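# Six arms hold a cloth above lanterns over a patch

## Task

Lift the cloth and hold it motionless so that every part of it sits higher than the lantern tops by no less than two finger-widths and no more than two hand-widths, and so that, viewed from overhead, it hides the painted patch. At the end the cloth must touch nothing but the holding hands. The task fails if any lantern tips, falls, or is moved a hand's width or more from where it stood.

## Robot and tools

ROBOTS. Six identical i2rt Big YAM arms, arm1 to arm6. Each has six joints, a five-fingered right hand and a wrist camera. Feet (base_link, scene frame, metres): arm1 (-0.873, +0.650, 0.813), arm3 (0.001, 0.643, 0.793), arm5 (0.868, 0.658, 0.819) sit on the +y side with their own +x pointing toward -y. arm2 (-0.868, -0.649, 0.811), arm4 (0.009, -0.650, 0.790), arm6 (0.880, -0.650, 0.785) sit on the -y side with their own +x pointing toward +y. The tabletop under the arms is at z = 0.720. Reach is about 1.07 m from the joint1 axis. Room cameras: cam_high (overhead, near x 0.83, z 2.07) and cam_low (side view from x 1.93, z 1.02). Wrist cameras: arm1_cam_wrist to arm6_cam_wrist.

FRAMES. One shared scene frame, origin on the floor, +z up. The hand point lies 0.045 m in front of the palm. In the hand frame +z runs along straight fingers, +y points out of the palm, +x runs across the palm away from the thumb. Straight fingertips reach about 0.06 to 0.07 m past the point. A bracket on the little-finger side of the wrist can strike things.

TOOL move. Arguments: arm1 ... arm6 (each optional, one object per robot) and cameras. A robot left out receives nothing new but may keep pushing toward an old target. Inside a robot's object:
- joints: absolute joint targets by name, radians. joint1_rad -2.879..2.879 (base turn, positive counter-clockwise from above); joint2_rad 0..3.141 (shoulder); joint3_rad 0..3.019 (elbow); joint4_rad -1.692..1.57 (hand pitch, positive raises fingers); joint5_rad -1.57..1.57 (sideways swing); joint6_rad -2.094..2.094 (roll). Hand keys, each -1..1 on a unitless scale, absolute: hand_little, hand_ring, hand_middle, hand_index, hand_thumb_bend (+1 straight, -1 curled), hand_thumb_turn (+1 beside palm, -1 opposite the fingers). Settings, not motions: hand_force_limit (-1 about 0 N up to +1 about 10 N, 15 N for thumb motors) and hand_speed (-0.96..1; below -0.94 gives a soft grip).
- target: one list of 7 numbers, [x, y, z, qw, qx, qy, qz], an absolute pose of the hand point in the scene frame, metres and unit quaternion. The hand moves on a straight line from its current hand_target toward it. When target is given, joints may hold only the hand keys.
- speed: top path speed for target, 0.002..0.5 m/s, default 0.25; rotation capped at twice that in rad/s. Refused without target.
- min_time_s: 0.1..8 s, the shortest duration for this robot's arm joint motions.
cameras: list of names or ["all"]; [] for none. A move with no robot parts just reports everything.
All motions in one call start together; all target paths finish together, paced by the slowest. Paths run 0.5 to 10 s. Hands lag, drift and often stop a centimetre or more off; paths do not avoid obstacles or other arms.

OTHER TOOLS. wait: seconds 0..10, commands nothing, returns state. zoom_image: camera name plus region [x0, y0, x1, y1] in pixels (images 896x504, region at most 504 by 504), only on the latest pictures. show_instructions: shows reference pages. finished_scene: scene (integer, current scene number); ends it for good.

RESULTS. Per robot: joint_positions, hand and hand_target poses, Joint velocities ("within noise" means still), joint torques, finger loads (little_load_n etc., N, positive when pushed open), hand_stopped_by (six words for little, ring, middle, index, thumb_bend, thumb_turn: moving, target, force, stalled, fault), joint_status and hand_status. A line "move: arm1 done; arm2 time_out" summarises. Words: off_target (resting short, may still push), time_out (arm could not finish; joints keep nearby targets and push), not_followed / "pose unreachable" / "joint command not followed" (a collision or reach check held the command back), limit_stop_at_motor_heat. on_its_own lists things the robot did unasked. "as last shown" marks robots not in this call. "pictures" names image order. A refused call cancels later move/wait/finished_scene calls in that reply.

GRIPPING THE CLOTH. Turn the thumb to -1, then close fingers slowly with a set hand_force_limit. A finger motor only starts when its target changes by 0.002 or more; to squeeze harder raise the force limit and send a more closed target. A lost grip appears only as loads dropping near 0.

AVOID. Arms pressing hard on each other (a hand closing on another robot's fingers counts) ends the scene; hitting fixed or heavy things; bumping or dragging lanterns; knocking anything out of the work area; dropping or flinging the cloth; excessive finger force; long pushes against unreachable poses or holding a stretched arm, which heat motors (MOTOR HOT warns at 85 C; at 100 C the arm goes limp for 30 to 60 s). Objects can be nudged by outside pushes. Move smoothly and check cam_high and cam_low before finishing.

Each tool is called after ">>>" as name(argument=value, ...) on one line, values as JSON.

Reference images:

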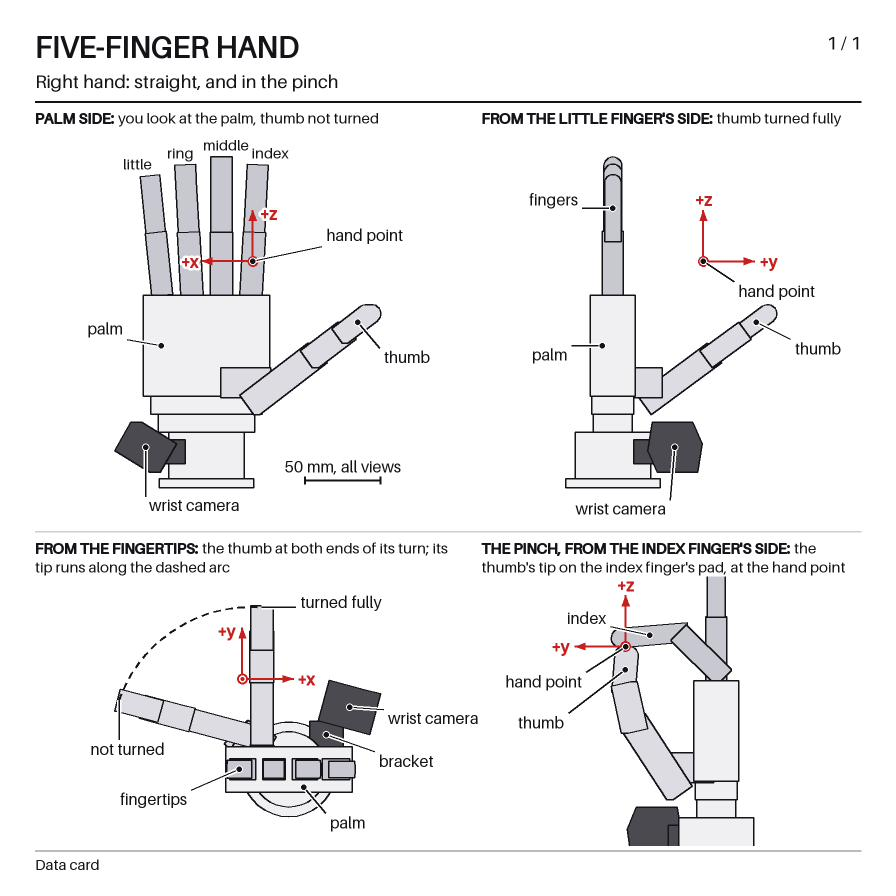

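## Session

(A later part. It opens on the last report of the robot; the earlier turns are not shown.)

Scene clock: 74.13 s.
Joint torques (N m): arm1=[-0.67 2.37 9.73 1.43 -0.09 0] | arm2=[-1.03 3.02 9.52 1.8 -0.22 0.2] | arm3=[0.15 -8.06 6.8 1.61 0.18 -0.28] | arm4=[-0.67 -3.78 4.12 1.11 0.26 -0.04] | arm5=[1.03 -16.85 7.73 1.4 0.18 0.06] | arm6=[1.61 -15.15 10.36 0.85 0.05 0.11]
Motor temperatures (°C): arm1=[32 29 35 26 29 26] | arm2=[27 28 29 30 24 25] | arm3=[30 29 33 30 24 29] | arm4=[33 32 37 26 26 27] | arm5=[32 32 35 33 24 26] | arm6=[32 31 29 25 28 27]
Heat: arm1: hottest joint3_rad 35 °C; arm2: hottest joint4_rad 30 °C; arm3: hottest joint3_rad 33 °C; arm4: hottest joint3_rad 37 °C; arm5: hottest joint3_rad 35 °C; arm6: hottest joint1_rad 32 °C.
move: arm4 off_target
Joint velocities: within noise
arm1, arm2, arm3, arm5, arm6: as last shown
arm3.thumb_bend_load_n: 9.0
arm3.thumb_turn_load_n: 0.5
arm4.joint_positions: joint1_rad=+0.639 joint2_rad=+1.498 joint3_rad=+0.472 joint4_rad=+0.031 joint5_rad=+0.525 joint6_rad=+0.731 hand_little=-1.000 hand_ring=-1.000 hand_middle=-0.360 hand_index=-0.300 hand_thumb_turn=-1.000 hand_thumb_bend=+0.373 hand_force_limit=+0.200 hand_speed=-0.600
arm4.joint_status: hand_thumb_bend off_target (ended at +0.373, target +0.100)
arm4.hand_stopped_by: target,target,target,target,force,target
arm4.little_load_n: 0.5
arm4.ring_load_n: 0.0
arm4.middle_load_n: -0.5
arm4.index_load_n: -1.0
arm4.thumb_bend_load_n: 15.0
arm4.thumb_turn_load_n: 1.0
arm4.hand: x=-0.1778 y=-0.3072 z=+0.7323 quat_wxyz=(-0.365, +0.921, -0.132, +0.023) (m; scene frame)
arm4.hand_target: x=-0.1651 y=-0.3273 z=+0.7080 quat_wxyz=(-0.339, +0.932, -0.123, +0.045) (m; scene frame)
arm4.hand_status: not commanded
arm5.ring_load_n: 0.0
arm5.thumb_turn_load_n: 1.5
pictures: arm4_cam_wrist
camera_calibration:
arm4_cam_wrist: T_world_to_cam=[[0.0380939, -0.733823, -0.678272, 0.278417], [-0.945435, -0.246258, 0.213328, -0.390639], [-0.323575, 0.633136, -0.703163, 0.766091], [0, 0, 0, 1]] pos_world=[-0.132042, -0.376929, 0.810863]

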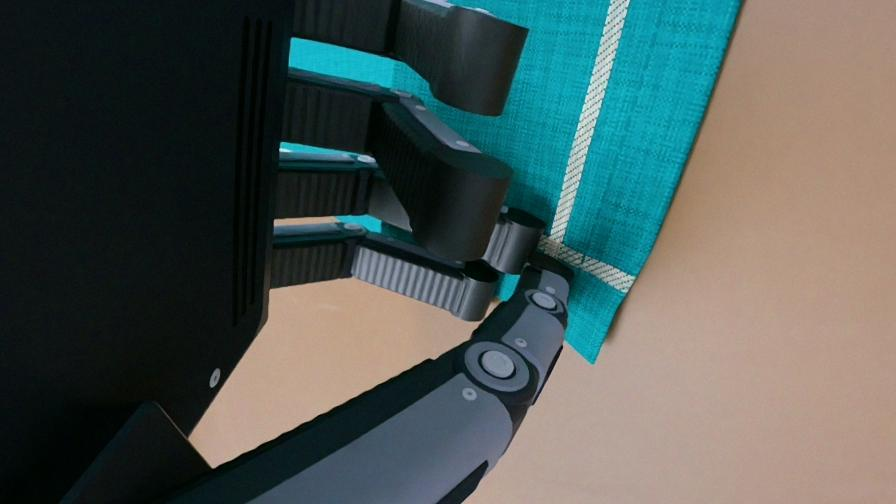

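>>> move(arm3={"target": [-0.123, 0.140, 0.79, 0.0446, -0.1227, 0.9318, -0.3391], "speed": 0.06}, arm4={"target": [-0.178, -0.312, 0.79, 0.3391, -0.9318, 0.1227, -0.0446], "speed": 0.06}, arm5={"target": [0.490, 0.116, 0.79, -0.1309, 0.3596, 0.8682, -0.3159], "speed": 0.06}, cameras=["arm3_cam_wrist", "arm4_cam_wrist", "arm5_cam_wrist", "arm6_cam_wrist", "cam_low", "cam_high"])

Scene clock: 76.70 s.
Joint torques (N m): arm1=[-0.67 2.37 9.74 1.44 -0.09 0] | arm2=[-1.08 3.14 9.54 1.78 -0.23 0.21] | arm3=[-0.73 -14.68 10.24 0.84 -0.23 -0.34] | arm4=[-0.03 -7.77 11.15 0.69 0.49 0.01] | arm5=[0.32 -21.77 9.46 0.66 -0.01 -0.01] | arm6=[1.79 -14.92 10.43 0.62 0.11 0.18]
Motor temperatures (°C): arm1=[32 29 35 26 29 26] | arm2=[27 28 29 30 24 25] | arm3=[29 30 33 30 24 29] | arm4=[33 32 37 26 26 27] | arm5=[32 32 35 33 24 26] | arm6=[32 31 29 25 28 27]
Heat: arm1: hottest joint3_rad 35 °C; arm2: hottest joint4_rad 30 °C; arm3: hottest joint3_rad 33 °C; arm4: hottest joint3_rad 37 °C; arm5: hottest joint3_rad 35 °C; arm6: hottest joint1_rad 32 °C.
move: arm3 off_target; arm4 off_target; arm5 off_target
Joint velocities: within noise
arm1, arm2, arm6: as last shown
arm3.joint_positions: joint1_rad=-0.364 joint2_rad=+1.721 joint3_rad=+0.943 joint4_rad=-0.250 joint5_rad=-0.395 joint6_rad=-0.505 hand_little=-1.000 hand_ring=-1.000 hand_middle=-0.360 hand_index=-0.300 hand_thumb_turn=-1.000 hand_thumb_bend=+0.373 hand_force_limit=+0.200 hand_speed=-0.600
arm3.joint_status: not commanded
arm3.hand_stopped_by: target,target,target,target,force,target
arm3.little_load_n: 0.0
arm3.ring_load_n: 0.5
arm3.middle_load_n: 1.0
arm3.index_load_n: 0.0
arm3.thumb_bend_load_n: 9.0
arm3.thumb_turn_load_n: 1.0
arm3.hand: x=-0.1135 y=+0.1601 z=+0.7674 quat_wxyz=(-0.058, +0.113, -0.940, +0.318) (m; scene frame)
arm3.hand_target: x=-0.1227 y=+0.1408 z=+0.7905 quat_wxyz=(-0.044, +0.123, -0.932, +0.339) (m; scene frame)
arm3.hand_status: off_target (0.032 m and 3.2 deg from the pose sent, 0.054 m and 3.1 deg at the start)
arm4.joint_positions: joint1_rad=+0.639 joint2_rad=+1.334 joint3_rad=+0.530 joint4_rad=-0.311 joint5_rad=+0.524 joint6_rad=+0.734 hand_little=-1.000 hand_ring=-1.000 hand_middle=-0.360 hand_index=-0.300 hand_thumb_turn=-1.000 hand_thumb_bend=+0.373 hand_force_limit=+0.200 hand_speed=-0.600
arm4.joint_status: not commanded
arm4.hand_stopped_by: target,target,target,target,force,target
arm4.little_load_n: 0.0
arm4.ring_load_n: 0.0
arm4.middle_load_n: 1.5
arm4.index_load_n: 0.0
arm4.thumb_bend_load_n: 13.5
arm4.thumb_turn_load_n: 1.0
arm4.hand: x=-0.1630 y=-0.3283 z=+0.7715 quat_wxyz=(-0.323, +0.937, -0.118, +0.060) (m; scene frame)
arm4.hand_target: x=-0.1776 y=-0.3126 z=+0.7902 quat_wxyz=(-0.339, +0.932, -0.123, +0.044) (m; scene frame)
arm4.hand_status: off_target (0.029 m and 2.7 deg from the pose sent, 0.058 m and 4.2 deg at the start)
arm5.joint_positions: joint1_rad=-0.590 joint2_rad=+1.965 joint3_rad=+1.259 joint4_rad=-0.195 joint5_rad=+0.092 joint6_rad=+0.116 hand_little=-1.000 hand_ring=-1.000 hand_middle=-0.360 hand_index=-0.300 hand_thumb_turn=-1.000 hand_thumb_bend=+0.372 hand_force_limit=+0.200 hand_speed=-0.600
arm5.joint_status: not commanded
arm5.hand_stopped_by: target,target,target,target,force,target
arm5.little_load_n: 0.0
arm5.ring_load_n: 0.0
arm5.middle_load_n: 1.5
arm5.index_load_n: 0.0
arm5.thumb_bend_load_n: 11.0
arm5.thumb_turn_load_n: 1.5
arm5.hand: x=+0.4998 y=+0.1288 z=+0.7735 quat_wxyz=(+0.129, -0.360, -0.873, +0.302) (m; scene frame)
arm5.hand_target: x=+0.4904 y=+0.1165 z=+0.7903 quat_wxyz=(+0.131, -0.360, -0.868, +0.316) (m; scene frame)
arm5.hand_status: off_target (0.023 m and 1.7 deg from the pose sent, 0.056 m and 1.8 deg at the start)
pictures: arm3_cam_wrist, arm4_cam_wrist, arm5_cam_wrist, arm6_cam_wrist, cam_high, cam_low
camera_calibration:
arm3_cam_wrist: T_world_to_cam=[[-0.374188, 0.711244, -0.595076, 0.301987], [0.600434, 0.674844, 0.429027, -0.389155], [0.706726, -0.196767, -0.679574, 0.744053], [0, 0, 0, 1]] pos_world=[-0.17918, 0.194237, 0.852302]
arm4_cam_wrist: T_world_to_cam=[[0.0798134, -0.79721, -0.598403, 0.213354], [-0.958383, -0.226446, 0.173851, -0.355369], [-0.274102, 0.559623, -0.782106, 0.856713], [0, 0, 0, 1]] pos_world=[-0.122781, -0.38982, 0.859493]
arm5_cam_wrist: T_world_to_cam=[[0.346303, 0.726767, -0.593198, 0.191032], [0.936727, -0.302359, 0.176411, -0.55111], [-0.0511494, -0.616756, -0.785491, 0.825174], [0, 0, 0, 1]] pos_world=[0.492292, 0.203462, 0.858707]
arm6_cam_wrist: T_world_to_cam=[[0.741857, -0.330877, -0.58324, -0.0107752], [-0.312318, -0.940176, 0.136113, -0.295716], [-0.593385, 0.0811797, -0.800815, 1.02006], [0, 0, 0, 1]] pos_world=[0.520924, -0.364398, 0.850846]

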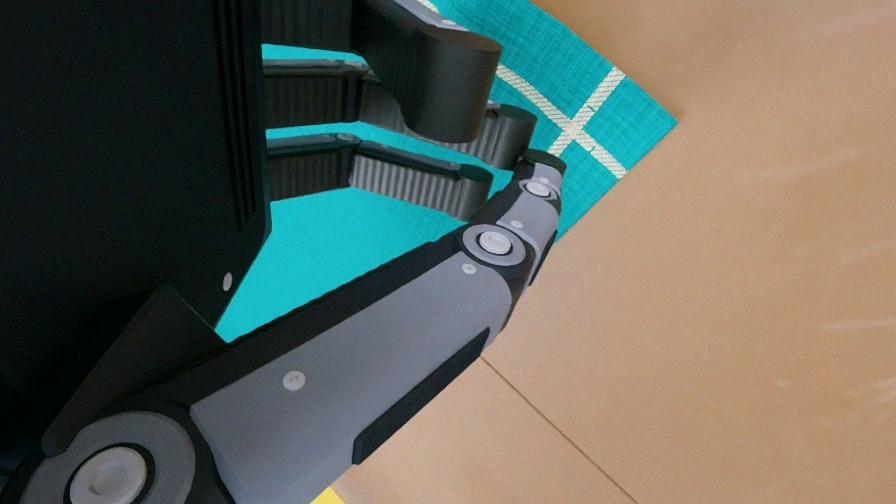

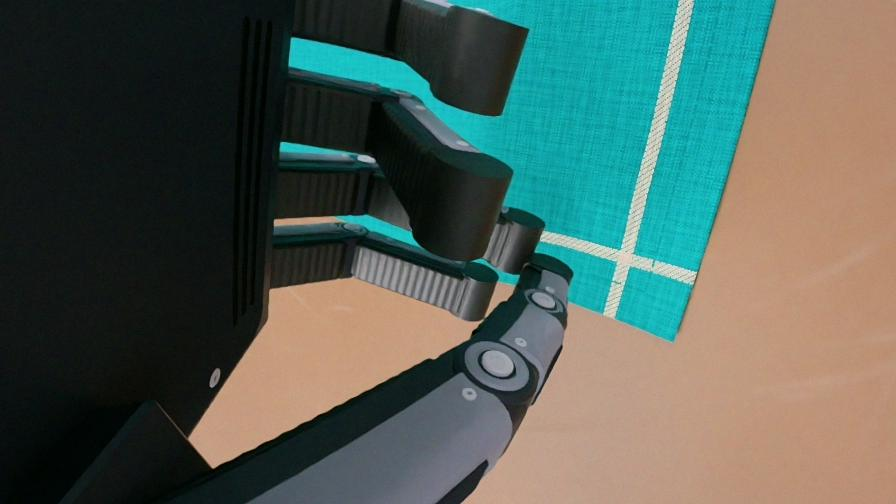

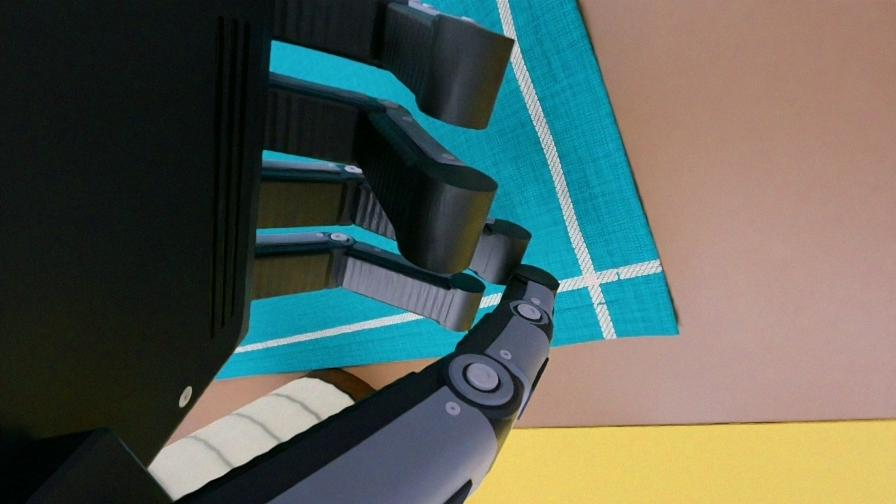

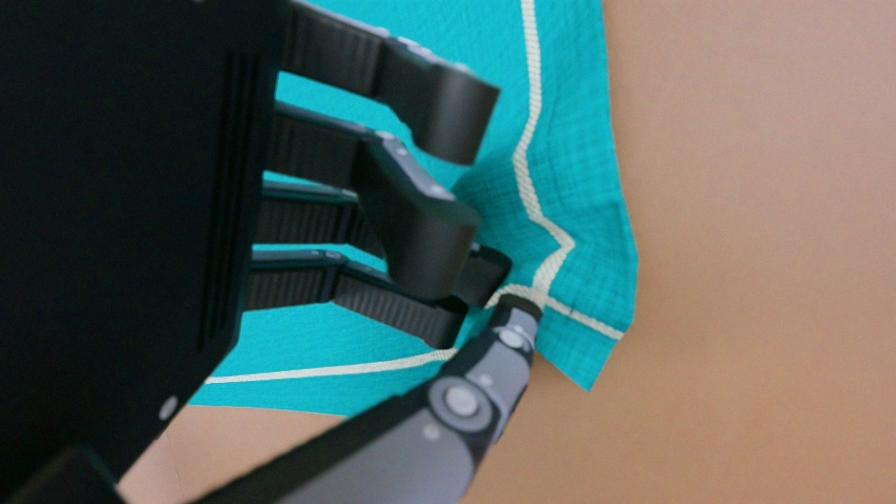

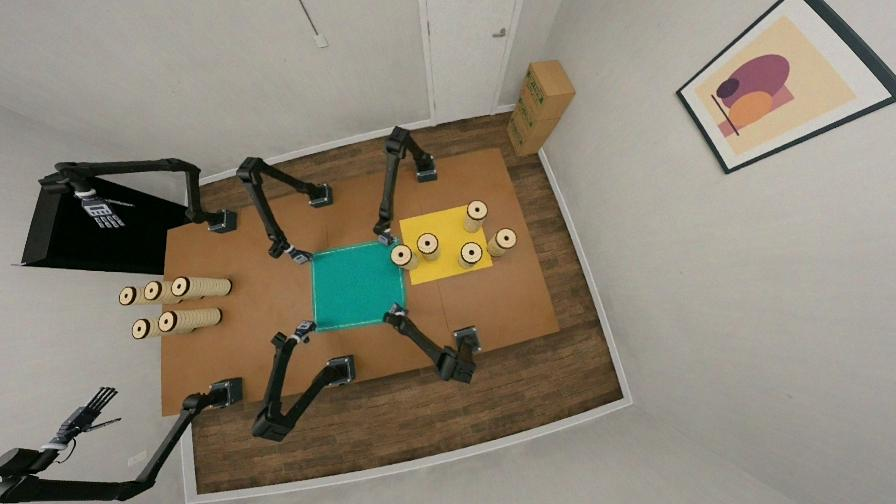

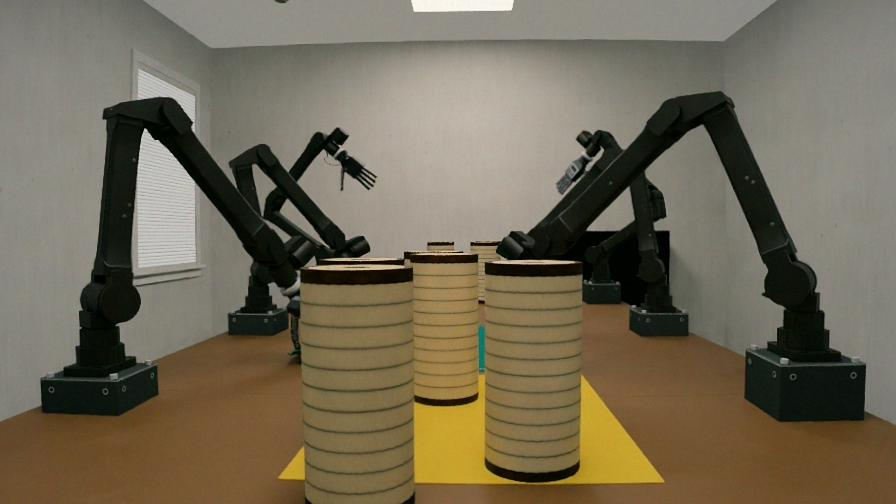

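>>> move(arm5={"target": [0.498, 0.104, 0.765, -0.1434, 0.3548, 0.8566, -0.3461], "speed": 0.1, "joints": {"hand_index": -0.31, "hand_middle": -0.37, "hand_thumb_bend": 1.0}})

>>> move(arm5={"target": [0.498, 0.104, 0.695, -0.1434, 0.3548, 0.8566, -0.3461], "speed": 0.06}, cameras=["arm5_cam_wrist"])

>>> move(arm5={"joints": {"hand_thumb_bend": 0.6}}, cameras=["arm5_cam_wrist"])

Scene clock: 79.37 s.
Joint torques (N m): arm1=[-0.62 2.37 9.74 1.47 -0.09 0] | arm2=[-1.03 3.14 9.57 1.8 -0.23 0.21] | arm3=[-0.85 -14.62 10.21 0.85 -0.24 -0.33] | arm4=[-0.03 -7.71 11.18 0.66 0.49 0.02] | arm5=[1.03 -18.61 6.26 1.84 0.17 0.13] | arm6=[1.67 -14.86 10.51 0.7 0.06 0.18]
Motor temperatures (°C): arm1=[32 29 35 26 29 26] | arm2=[27 28 29 30 24 25] | arm3=[29 30 33 30 24 29] | arm4=[33 32 37 26 26 27] | arm5=[32 32 34 33 24 26] | arm6=[32 31 29 25 28 27]
Heat: arm1: hottest joint3_rad 35 °C; arm2: hottest joint4_rad 30 °C; arm3: hottest joint3_rad 33 °C; arm4: hottest joint3_rad 37 °C; arm5: hottest joint3_rad 34 °C; arm6: hottest joint1_rad 32 °C.
move: arm5 off_target
Joint velocities: within noise
arm1, arm2, arm3, arm4: as last shown
arm3.thumb_bend_load_n: 8.5
arm3.thumb_turn_load_n: 0.5
arm4.hand: x=-0.1630 y=-0.3284 z=+0.7715 quat_wxyz=(-0.323, +0.937, -0.118, +0.060) (m; scene frame)
arm4.hand_target: x=-0.1775 y=-0.3127 z=+0.7901 quat_wxyz=(-0.339, +0.932, -0.123, +0.044) (m; scene frame)
arm5.joint_positions: joint1_rad=-0.571 joint2_rad=+1.965 joint3_rad=+1.245 joint4_rad=-0.062 joint5_rad=+0.114 joint6_rad=+0.117 hand_little=-1.000 hand_ring=-1.000 hand_middle=-0.370 hand_index=-0.310 hand_thumb_turn=-1.000 hand_thumb_bend=+1.000 hand_force_limit=+0.200 hand_speed=-0.600
arm5.joint_status: all done
arm5.hand_stopped_by: target,target,target,target,target,target
arm5.little_load_n: 0.0
arm5.ring_load_n: 0.0
arm5.middle_load_n: 0.5
arm5.index_load_n: 0.0
arm5.thumb_bend_load_n: 0.0
arm5.thumb_turn_load_n: 0.0
arm5.hand: x=+0.4918 y=+0.1037 z=+0.7854 quat_wxyz=(+0.148, -0.351, -0.854, +0.355) (m; scene frame)
arm5.hand_target: x=+0.4984 y=+0.1046 z=+0.7654 quat_wxyz=(+0.143, -0.355, -0.857, +0.346) (m; scene frame)
arm5.hand_status: off_target (0.021 m and 1.2 deg from the pose sent, 0.026 m and 5.7 deg at the start)
arm6.joint_positions: joint1_rad=+0.947 joint2_rad=+1.672 joint3_rad=+0.871 joint4_rad=-0.112 joint5_rad=+0.119 joint6_rad=+0.149 hand_little=-1.000 hand_ring=-1.000 hand_middle=-0.360 hand_index=-0.300 hand_thumb_turn=-1.000 hand_thumb_bend=+0.410 hand_force_limit=+0.200 hand_speed=-0.600
arm6.joint_status: not commanded
arm6.hand_stopped_by: target,target,target,target,force,target
arm6.little_load_n: 0.0
arm6.ring_load_n: 0.0
arm6.middle_load_n: 2.0
arm6.index_load_n: 0.0
arm6.thumb_bend_load_n: 6.0
arm6.thumb_turn_load_n: 2.0
arm6.hand: x=+0.4442 y=-0.3731 z=+0.7628 quat_wxyz=(-0.304, +0.873, +0.361, -0.123) (m; scene frame)
arm6.hand_target: x=+0.4305 y=-0.3654 z=+0.7801 quat_wxyz=(-0.316, +0.868, +0.360, -0.131) (m; scene frame)
arm6.hand_status: not commanded
pictures: none

Scene clock: 81.13 s.
Joint torques (N m): arm1=[-0.73 2.37 9.74 1.44 -0.1 0] | arm2=[-0.91 3.14 9.57 1.8 -0.23 0.2] | arm3=[-0.79 -14.39 10.19 0.85 -0.24 -0.33] | arm4=[-0.09 -7.77 11.17 0.68 0.5 0.01] | arm5=[1.08 -16.5 5.56 1.72 0.19 0.09] | arm6=[1.32 -14.56 10.33 0.83 0.11 0.14]
Motor temperatures (°C): arm1=[32 29 35 26 29 26] | arm2=[27 28 29 30 24 25] | arm3=[29 30 33 30 24 29] | arm4=[33 32 38 26 26 27] | arm5=[32 33 34 33 24 26] | arm6=[32 31 29 25 28 27]
Heat: arm1: hottest joint3_rad 35 °C; arm2: hottest joint4_rad 30 °C; arm3: hottest joint3_rad 33 °C; arm4: hottest joint3_rad 38 °C; arm5: hottest joint3_rad 34 °C; arm6: hottest joint1_rad 32 °C.
move: arm5 off_target
Joint velocities: within noise
arm1, arm2, arm3, arm4, arm6: as last shown
arm3.ring_load_n: 0.0
arm3.thumb_bend_load_n: 9.0
arm5.joint_positions: joint1_rad=-0.571 joint2_rad=+2.064 joint3_rad=+1.232 joint4_rad=+0.087 joint5_rad=+0.115 joint6_rad=+0.120 hand_little=-1.000 hand_ring=-1.000 hand_middle=-0.370 hand_index=-0.310 hand_thumb_turn=-1.000 hand_thumb_bend=+1.000 hand_force_limit=+0.200 hand_speed=-0.600
arm5.joint_status: not commanded
arm5.hand_stopped_by: target,target,target,target,target,target
arm5.little_load_n: 0.0
arm5.ring_load_n: 0.0
arm5.middle_load_n: 0.0
arm5.index_load_n: 0.0
arm5.thumb_bend_load_n: 0.5
arm5.thumb_turn_load_n: -0.5
arm5.hand: x=+0.4863 y=+0.0963 z=+0.7382 quat_wxyz=(+0.151, -0.351, -0.846, +0.371) (m; scene frame)
arm5.hand_target: x=+0.4993 y=+0.1062 z=+0.6970 quat_wxyz=(+0.144, -0.355, -0.857, +0.346) (m; scene frame)
arm5.hand_status: off_target (0.045 m and 3.3 deg from the pose sent, 0.091 m and 1.3 deg at the start)
pictures: arm5_cam_wrist
camera_calibration:
arm5_cam_wrist: T_world_to_cam=[[0.278632, 0.650236, -0.706794, 0.322374], [0.952008, -0.284066, 0.113965, -0.50516], [-0.126672, -0.704628, -0.698179, 0.75742], [0, 0, 0, 1]] pos_world=[0.487036, 0.180581, 0.814238]

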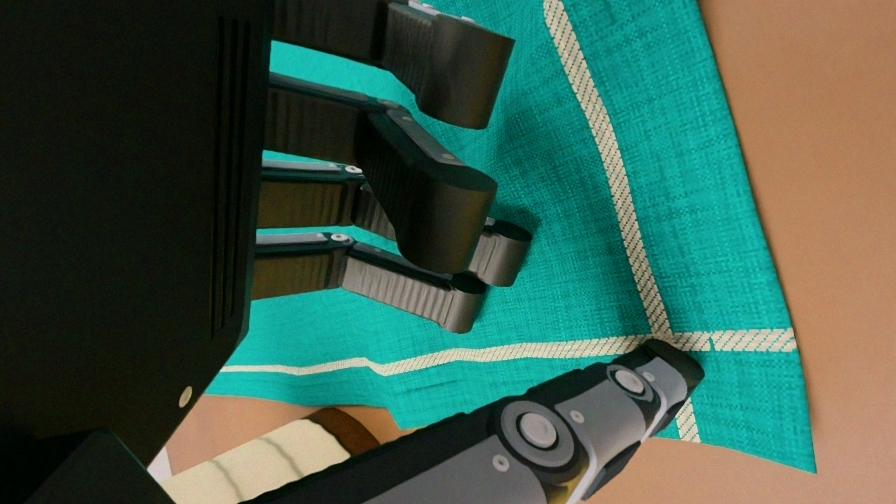

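Scene clock: 82.33 s.
Joint torques (N m): arm1=[-0.62 2.37 9.74 1.46 -0.1 0] | arm2=[-0.97 3.08 9.55 1.78 -0.23 0.21] | arm3=[-0.91 -14.56 10.18 0.87 -0.23 -0.33] | arm4=[-0.09 -7.71 11.18 0.68 0.49 0.02] | arm5=[1.08 -16.67 5.56 1.58 0.19 0.06] | arm6=[2.08 -15.03 10.25 0.9 0.08 0.13]
Motor temperatures (°C): arm1=[32 29 35 26 29 26] | arm2=[27 28 30 30 24 25] | arm3=[29 30 33 30 24 29] | arm4=[33 32 38 26 26 27] | arm5=[32 33 34 33 24 26] | arm6=[32 31 29 25 28 27]
Heat: arm1: hottest joint3_rad 35 °C; arm2: hottest joint3_rad 30 °C; arm3: hottest joint3_rad 33 °C; arm4: hottest joint3_rad 38 °C; arm5: hottest joint3_rad 34 °C; arm6: hottest joint1_rad 32 °C.
move: arm5 done
Joint velocities: within noise
arm1, arm2, arm3, arm4, arm6: as last shown
arm3.thumb_bend_load_n: 8.5
arm3.thumb_turn_load_n: 1.0
arm4.middle_load_n: 1.0
arm4.thumb_turn_load_n: 1.5
arm5.joint_positions: joint1_rad=-0.571 joint2_rad=+2.066 joint3_rad=+1.232 joint4_rad=+0.090 joint5_rad=+0.115 joint6_rad=+0.123 hand_little=-1.000 hand_ring=-1.000 hand_middle=-0.370 hand_index=-0.310 hand_thumb_turn=-1.000 hand_thumb_bend=+0.601 hand_force_limit=+0.200 hand_speed=-0.600
arm5.joint_status: all done
arm5.hand_stopped_by: target,target,target,target,target,target
arm5.little_load_n: 0.0
arm5.ring_load_n: 0.0
arm5.middle_load_n: 0.0
arm5.index_load_n: 0.5
arm5.thumb_bend_load_n: 1.5
arm5.thumb_turn_load_n: 0.0
arm5.hand: x=+0.4861 y=+0.0957 z=+0.7381 quat_wxyz=(+0.151, -0.352, -0.845, +0.373) (m; scene frame)
arm5.hand_target: x=+0.4994 y=+0.1063 z=+0.6970 quat_wxyz=(+0.144, -0.355, -0.857, +0.346) (m; scene frame)
arm5.hand_status: not commanded
arm6.middle_load_n: 2.5
pictures: arm5_cam_wrist
camera_calibration:
arm5_cam_wrist: T_world_to_cam=[[0.280189, 0.647239, -0.708926, 0.323874], [0.951378, -0.285676, 0.115196, -0.505633], [-0.127964, -0.706733, -0.695812, 0.75594], [0, 0, 0, 1]] pos_world=[0.487034, 0.180177, 0.813842]

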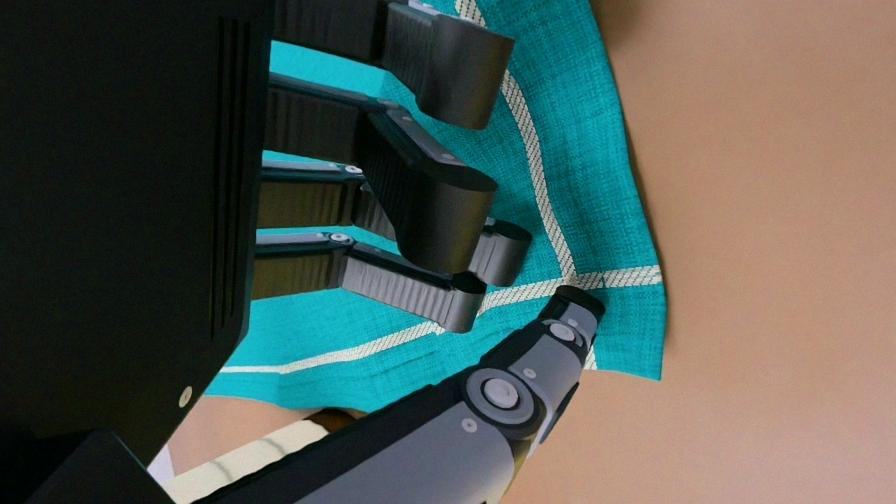

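>>> move(arm5={"joints": {"hand_thumb_bend": 0.1}}, cameras=["arm5_cam_wrist"])

>>> zoom_image(camera="arm5_cam_wrist", region=[380, 180, 680, 440])

Scene clock: 94.47 s.
Joint torques (N m): arm1=[-0.62 2.37 9.74 1.46 -0.09 0] | arm2=[-1.08 3.08 9.57 1.78 -0.23 0.21] | arm3=[-0.85 -14.39 10.17 0.79 -0.24 -0.34] | arm4=[-0.09 -7.77 11.18 0.66 0.49 0.01] | arm5=[1.08 -17.08 5.53 1.47 0.19 0.06] | arm6=[1.79 -14.86 10.41 0.72 0.09 0.16]
Motor temperatures (°C): arm1=[32 29 35 26 29 26] | arm2=[27 28 30 30 24 25] | arm3=[29 30 34 30 24 29] | arm4=[33 32 39 26 26 27] | arm5=[32 34 33 33 24 26] | arm6=[32 31 30 25 28 27]
Heat: arm1: hottest joint3_rad 35 °C; arm2: hottest joint3_rad 30 °C; arm3: hottest joint3_rad 34 °C; arm4: hottest joint3_rad 39 °C; arm5: hottest joint2_rad 34 °C; arm6: hottest joint1_rad 32 °C.
move: arm5 off_target
Joint velocities: within noise
arm1, arm2, arm3, arm4, arm6: as last shown
arm1.ring_load_n: 0.5
arm4.middle_load_n: 1.5
arm4.thumb_bend_load_n: 13.0
arm4.thumb_turn_load_n: 1.0
arm5.joint_positions: joint1_rad=-0.571 joint2_rad=+2.070 joint3_rad=+1.232 joint4_rad=+0.093 joint5_rad=+0.115 joint6_rad=+0.124 hand_little=-1.000 hand_ring=-1.000 hand_middle=-0.370 hand_index=-0.310 hand_thumb_turn=-1.000 hand_thumb_bend=+0.381 hand_force_limit=+0.200 hand_speed=-0.600
arm5.joint_status: hand_thumb_bend off_target (ended at +0.381, target +0.100)
arm5.hand_stopped_by: target,target,target,target,force,target
arm5.little_load_n: 0.0
arm5.ring_load_n: 0.0
arm5.middle_load_n: 1.0
arm5.index_load_n: 0.0
arm5.thumb_bend_load_n: 10.0
arm5.thumb_turn_load_n: 1.0
arm5.hand: x=+0.4863 y=+0.0960 z=+0.7355 quat_wxyz=(+0.151, -0.352, -0.846, +0.372) (m; scene frame)
arm5.hand_target: x=+0.4993 y=+0.1063 z=+0.6970 quat_wxyz=(+0.144, -0.355, -0.857, +0.346) (m; scene frame)
arm5.hand_status: not commanded
arm6.middle_load_n: 2.0
pictures: arm5_cam_wrist
camera_calibration:
arm5_cam_wrist: T_world_to_cam=[[0.281288, 0.648125, -0.70768, 0.320307], [0.951147, -0.286102, 0.116036, -0.505888], [-0.127263, -0.705748, -0.696939, 0.75482], [0, 0, 0, 1]] pos_world=[0.487136, 0.180379, 0.81144]

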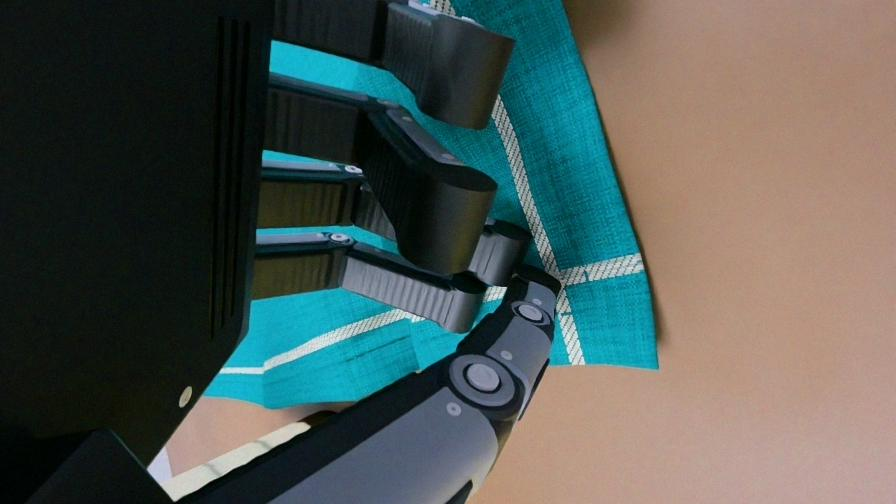

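Scaled by 1.680 from the camera's 896x504 image, which has a finer 1280x720 frame.

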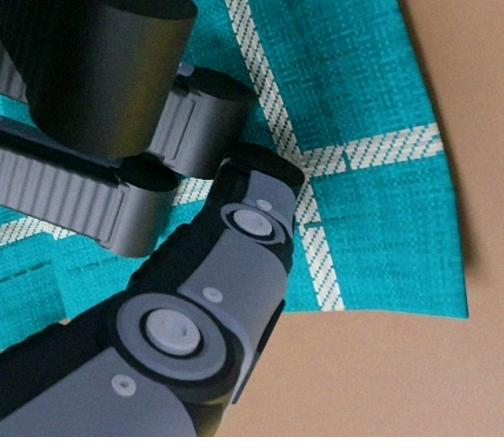

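>>> move(arm5={"target": [0.498, 0.104, 0.755, -0.1434, 0.3548, 0.8566, -0.3461], "speed": 0.15, "joints": {"hand_index": -0.26, "hand_middle": -0.32, "hand_thumb_bend": 1.0, "hand_speed": -0.3}}, cameras=["arm5_cam_wrist"])

>>> move(arm5={"target": [0.498, 0.104, 0.695, -0.1434, 0.3548, 0.8566, -0.3461], "speed": 0.1, "joints": {"hand_speed": -0.6}}, cameras=["arm5_cam_wrist"])

>>> move(arm5={"joints": {"hand_thumb_bend": 0.1}}, cameras=["arm5_cam_wrist"])

Scene clock: 95.77 s.
Joint torques (N m): arm1=[-0.67 2.37 9.73 1.46 -0.09 0] | arm2=[-1.03 3.14 9.57 1.77 -0.23 0.21] | arm3=[-0.91 -14.51 10.21 0.87 -0.23 -0.33] | arm4=[0.03 -7.71 11.18 0.66 0.5 0.02] | arm5=[1.08 -21.89 6.79 0.73 0.15 0.04] | arm6=[1.9 -15.09 10.32 0.61 0.06 0.12]
Motor temperatures (°C): arm1=[32 29 35 26 29 26] | arm2=[27 28 30 30 24 25] | arm3=[29 30 34 30 24 29] | arm4=[33 32 39 26 26 27] | arm5=[32 34 32 33 24 26] | arm6=[32 31 30 25 28 27]
Heat: arm1: hottest joint3_rad 35 °C; arm2: hottest joint3_rad 30 °C; arm3: hottest joint3_rad 34 °C; arm4: hottest joint3_rad 39 °C; arm5: hottest joint2_rad 34 °C; arm6: hottest joint1_rad 32 °C.
move: arm5 done
Joint velocities: within noise
arm1, arm2, arm3, arm4, arm6: as last shown
arm1.ring_load_n: 0.0
arm2.middle_load_n: -0.5
arm3.thumb_bend_load_n: 9.0
arm3.thumb_turn_load_n: 0.5
arm4.middle_load_n: 1.0
arm4.thumb_bend_load_n: 13.5
arm5.joint_positions: joint1_rad=-0.571 joint2_rad=+2.019 joint3_rad=+1.232 joint4_rad=-0.014 joint5_rad=+0.115 joint6_rad=+0.125 hand_little=-1.000 hand_ring=-1.000 hand_middle=-0.320 hand_index=-0.260 hand_thumb_turn=-1.000 hand_thumb_bend=+1.000 hand_force_limit=+0.200 hand_speed=-0.300
arm5.joint_status: all done
arm5.hand_stopped_by: target,target,target,target,target,target
arm5.little_load_n: 0.0
arm5.ring_load_n: 0.0
arm5.middle_load_n: 0.0
arm5.index_load_n: 0.0
arm5.thumb_bend_load_n: 0.0
arm5.thumb_turn_load_n: 0.0
arm5.hand: x=+0.4947 y=+0.1076 z=+0.7520 quat_wxyz=(+0.145, -0.355, -0.856, +0.346) (m; scene frame)
arm5.hand_target: x=+0.4981 y=+0.1040 z=+0.7550 quat_wxyz=(+0.143, -0.355, -0.857, +0.346) (m; scene frame)
arm5.hand_status: done (0.006 m and 0.2 deg from the pose sent, 0.024 m and 3.3 deg at the start)
pictures: arm5_cam_wrist
camera_calibration:
arm5_cam_wrist: T_world_to_cam=[[0.304965, 0.679098, -0.667699, 0.276998], [0.946607, -0.293116, 0.134234, -0.523065], [-0.104555, -0.672985, -0.732229, 0.787351], [0, 0, 0, 1]] pos_world=[0.492984, 0.188447, 0.831686]

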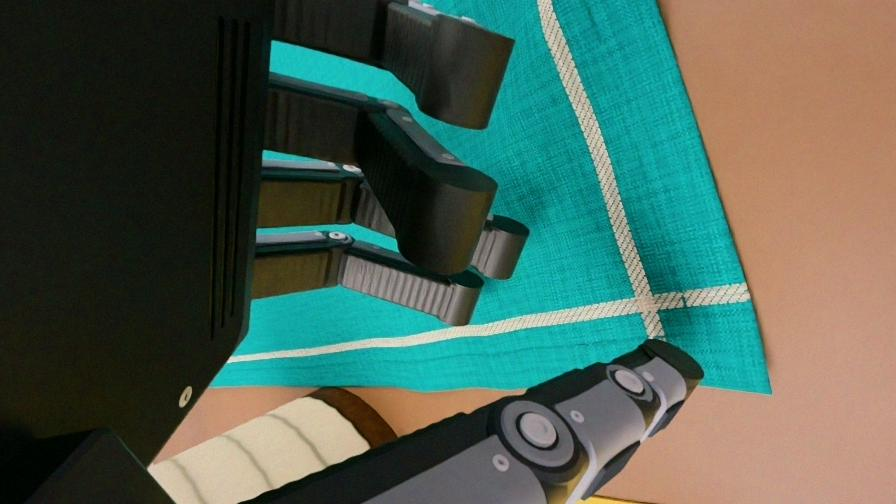

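Scene clock: 97.00 s.
Joint torques (N m): arm1=[-0.67 2.43 9.73 1.46 -0.09 0] | arm2=[-1.03 3.14 9.55 1.78 -0.23 0.21] | arm3=[-0.97 -14.45 10.21 0.84 -0.24 -0.32] | arm4=[-0.03 -7.77 11.18 0.66 0.49 0.01] | arm5=[1.14 -16.5 5.57 1.72 0.17 0.01] | arm6=[1.96 -15.33 10.4 0.75 0.04 0.17]
Motor temperatures (°C): arm1=[32 29 35 26 29 26] | arm2=[27 28 30 30 24 25] | arm3=[29 30 34 30 24 29] | arm4=[33 32 39 26 26 27] | arm5=[32 34 32 33 24 26] | arm6=[32 31 30 25 28 27]
Heat: arm1: hottest joint3_rad 35 °C; arm2: hottest joint3_rad 30 °C; arm3: hottest joint3_rad 34 °C; arm4: hottest joint3_rad 39 °C; arm5: hottest joint2_rad 34 °C; arm6: hottest joint1_rad 32 °C.
move: arm5 off_target
Joint velocities: within noise
arm1.joint_positions: joint1_rad=-0.769 joint2_rad=+0.580 joint3_rad=+1.413 joint4_rad=-1.635 joint5_rad=-0.148 joint6_rad=-1.247 hand_little=+1.000 hand_ring=+1.000 hand_middle=+1.000 hand_index=+1.000 hand_thumb_turn=+1.000 hand_thumb_bend=+1.000 hand_force_limit=+0.000 hand_speed=-0.800
arm1.joint_status: not commanded
arm1.hand_stopped_by: target,target,target,target,target,target
arm1.little_load_n: 0.0
arm1.ring_load_n: 0.0
arm1.middle_load_n: 0.0
arm1.index_load_n: 0.0
arm1.thumb_bend_load_n: 0.0
arm1.thumb_turn_load_n: 0.0
arm1.hand: x=-0.9874 y=+0.5535 z=+1.2626 quat_wxyz=(+0.287, +0.245, -0.890, +0.255) (m; scene frame)
arm1.hand_target: x=-0.9870 y=+0.5539 z=+1.2707 quat_wxyz=(+0.296, +0.245, -0.886, +0.261) (m; scene frame)
arm1.hand_status: not commanded
arm2.joint_positions: joint1_rad=-0.190 joint2_rad=+0.599 joint3_rad=+1.434 joint4_rad=-1.566 joint5_rad=-0.217 joint6_rad=-1.305 hand_little=+1.000 hand_ring=+1.000 hand_middle=+1.000 hand_index=+1.000 hand_thumb_turn=+1.000 hand_thumb_bend=+1.000 hand_force_limit=+0.000 hand_speed=-0.800
arm2.joint_status: not commanded
arm2.hand_stopped_by: target,target,target,target,target,target
arm2.little_load_n: 0.0
arm2.ring_load_n: 0.0
arm2.middle_load_n: 0.0
arm2.index_load_n: 0.0
arm2.thumb_bend_load_n: 0.0
arm2.thumb_turn_load_n: 0.0
arm2.hand: x=-0.8190 y=-0.4776 z=+1.2763 quat_wxyz=(-0.360, +0.759, +0.501, +0.210) (m; scene frame)
arm2.hand_target: x=-0.8190 y=-0.4777 z=+1.2867 quat_wxyz=(-0.368, +0.753, +0.499, +0.218) (m; scene frame)
arm2.hand_status: not commanded
arm3, arm4, arm6: as last shown
arm3.ring_load_n: 0.5
arm4.middle_load_n: 1.5
arm5.joint_positions: joint1_rad=-0.571 joint2_rad=+2.064 joint3_rad=+1.232 joint4_rad=+0.087 joint5_rad=+0.115 joint6_rad=+0.127 hand_little=-1.000 hand_ring=-1.000 hand_middle=-0.320 hand_index=-0.260 hand_thumb_turn=-1.000 hand_thumb_bend=+1.000 hand_force_limit=+0.200 hand_speed=-0.600
arm5.joint_status: all done
arm5.hand_stopped_by: target,target,target,target,target,target
arm5.little_load_n: 0.0
arm5.ring_load_n: 0.0
arm5.middle_load_n: 0.0
arm5.index_load_n: 0.0
arm5.thumb_bend_load_n: 0.5
arm5.thumb_turn_load_n: -0.5
arm5.hand: x=+0.4865 y=+0.0960 z=+0.7383 quat_wxyz=(+0.150, -0.354, -0.845, +0.372) (m; scene frame)
arm5.hand_target: x=+0.4992 y=+0.1062 z=+0.6971 quat_wxyz=(+0.144, -0.355, -0.857, +0.346) (m; scene frame)
arm5.hand_status: off_target (0.046 m and 3.3 deg from the pose sent, 0.057 m and 0.2 deg at the start)
pictures: arm5_cam_wrist
camera_calibration:
arm5_cam_wrist: T_world_to_cam=[[0.283932, 0.646687, -0.70794, 0.32128], [0.950296, -0.288157, 0.117909, -0.507102], [-0.127748, -0.706231, -0.696361, 0.756651], [0, 0, 0, 1]] pos_world=[0.487336, 0.180477, 0.814141]

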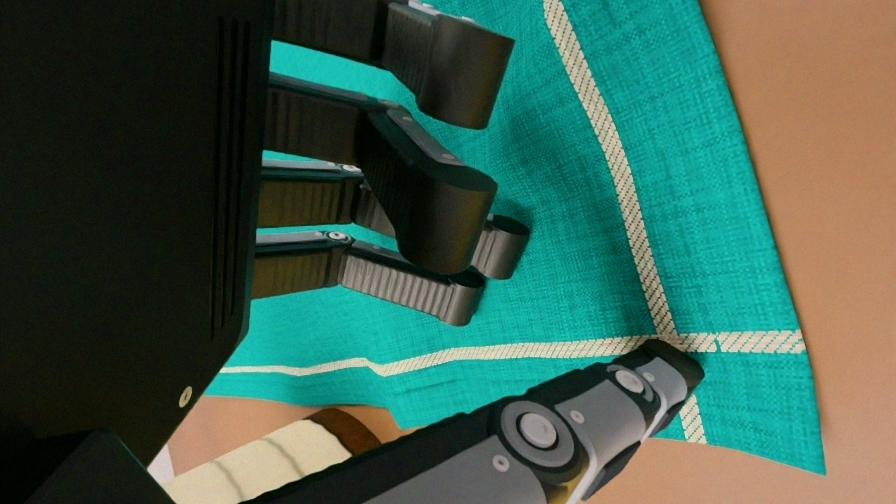

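Scene clock: 98.90 s.
Joint torques (N m): arm1=[-0.67 2.37 9.72 1.46 -0.09 0] | arm2=[-1.08 3.08 9.54 1.81 -0.22 0.21] | arm3=[-0.91 -14.51 10.21 0.8 -0.24 -0.32] | arm4=[-0.09 -7.71 11.18 0.68 0.49 0.02] | arm5=[1.08 -16.91 5.55 1.42 0.16 0.01] | arm6=[1.55 -15.03 10.35 0.7 0.04 0.14]
Motor temperatures (°C): arm1=[32 29 35 26 29 26] | arm2=[27 28 30 30 24 25] | arm3=[29 30 34 30 24 29] | arm4=[33 32 40 26 26 27] | arm5=[32 34 32 33 24 26] | arm6=[32 32 30 25 28 27]
Heat: arm1: hottest joint3_rad 35 °C; arm2: hottest joint3_rad 30 °C; arm3: hottest joint3_rad 34 °C; arm4: hottest joint3_rad 40 °C; arm5: hottest joint2_rad 34 °C; arm6: hottest joint1_rad 32 °C.
move: arm5 off_target
Joint velocities: within noise
arm1, arm2, arm3, arm4, arm6: as last shown
arm3.ring_load_n: 0.0
arm5.joint_positions: joint1_rad=-0.571 joint2_rad=+2.068 joint3_rad=+1.232 joint4_rad=+0.095 joint5_rad=+0.115 joint6_rad=+0.127 hand_little=-1.000 hand_ring=-1.000 hand_middle=-0.320 hand_index=-0.260 hand_thumb_turn=-1.000 hand_thumb_bend=+0.326 hand_force_limit=+0.200 hand_speed=-0.600
arm5.joint_status: hand_thumb_bend off_target (ended at +0.326, target +0.100)
arm5.hand_stopped_by: target,target,target,target,force,target
arm5.little_load_n: 0.0
arm5.ring_load_n: 0.0
arm5.middle_load_n: 0.0
arm5.index_load_n: -0.5
arm5.thumb_bend_load_n: 13.0
arm5.thumb_turn_load_n: 1.5
arm5.hand: x=+0.4859 y=+0.0953 z=+0.7371 quat_wxyz=(+0.151, -0.353, -0.844, +0.373) (m; scene frame)
arm5.hand_target: x=+0.4993 y=+0.1062 z=+0.6972 quat_wxyz=(+0.144, -0.355, -0.857, +0.346) (m; scene frame)
arm5.hand_status: not commanded
pictures: arm5_cam_wrist
camera_calibration:
arm5_cam_wrist: T_world_to_cam=[[0.282375, 0.644502, -0.71055, 0.323934], [0.950558, -0.287774, 0.116731, -0.505927], [-0.129244, -0.708381, -0.693897, 0.754314], [0, 0, 0, 1]] pos_world=[0.486933, 0.179973, 0.812645]

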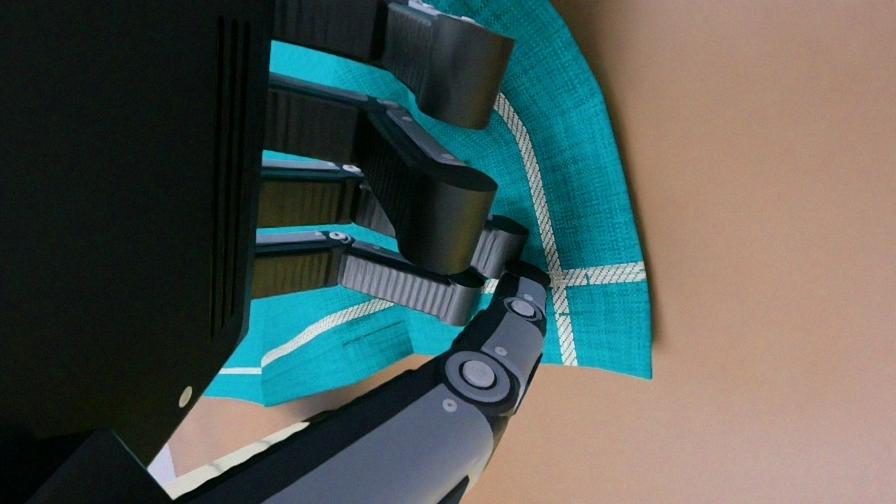

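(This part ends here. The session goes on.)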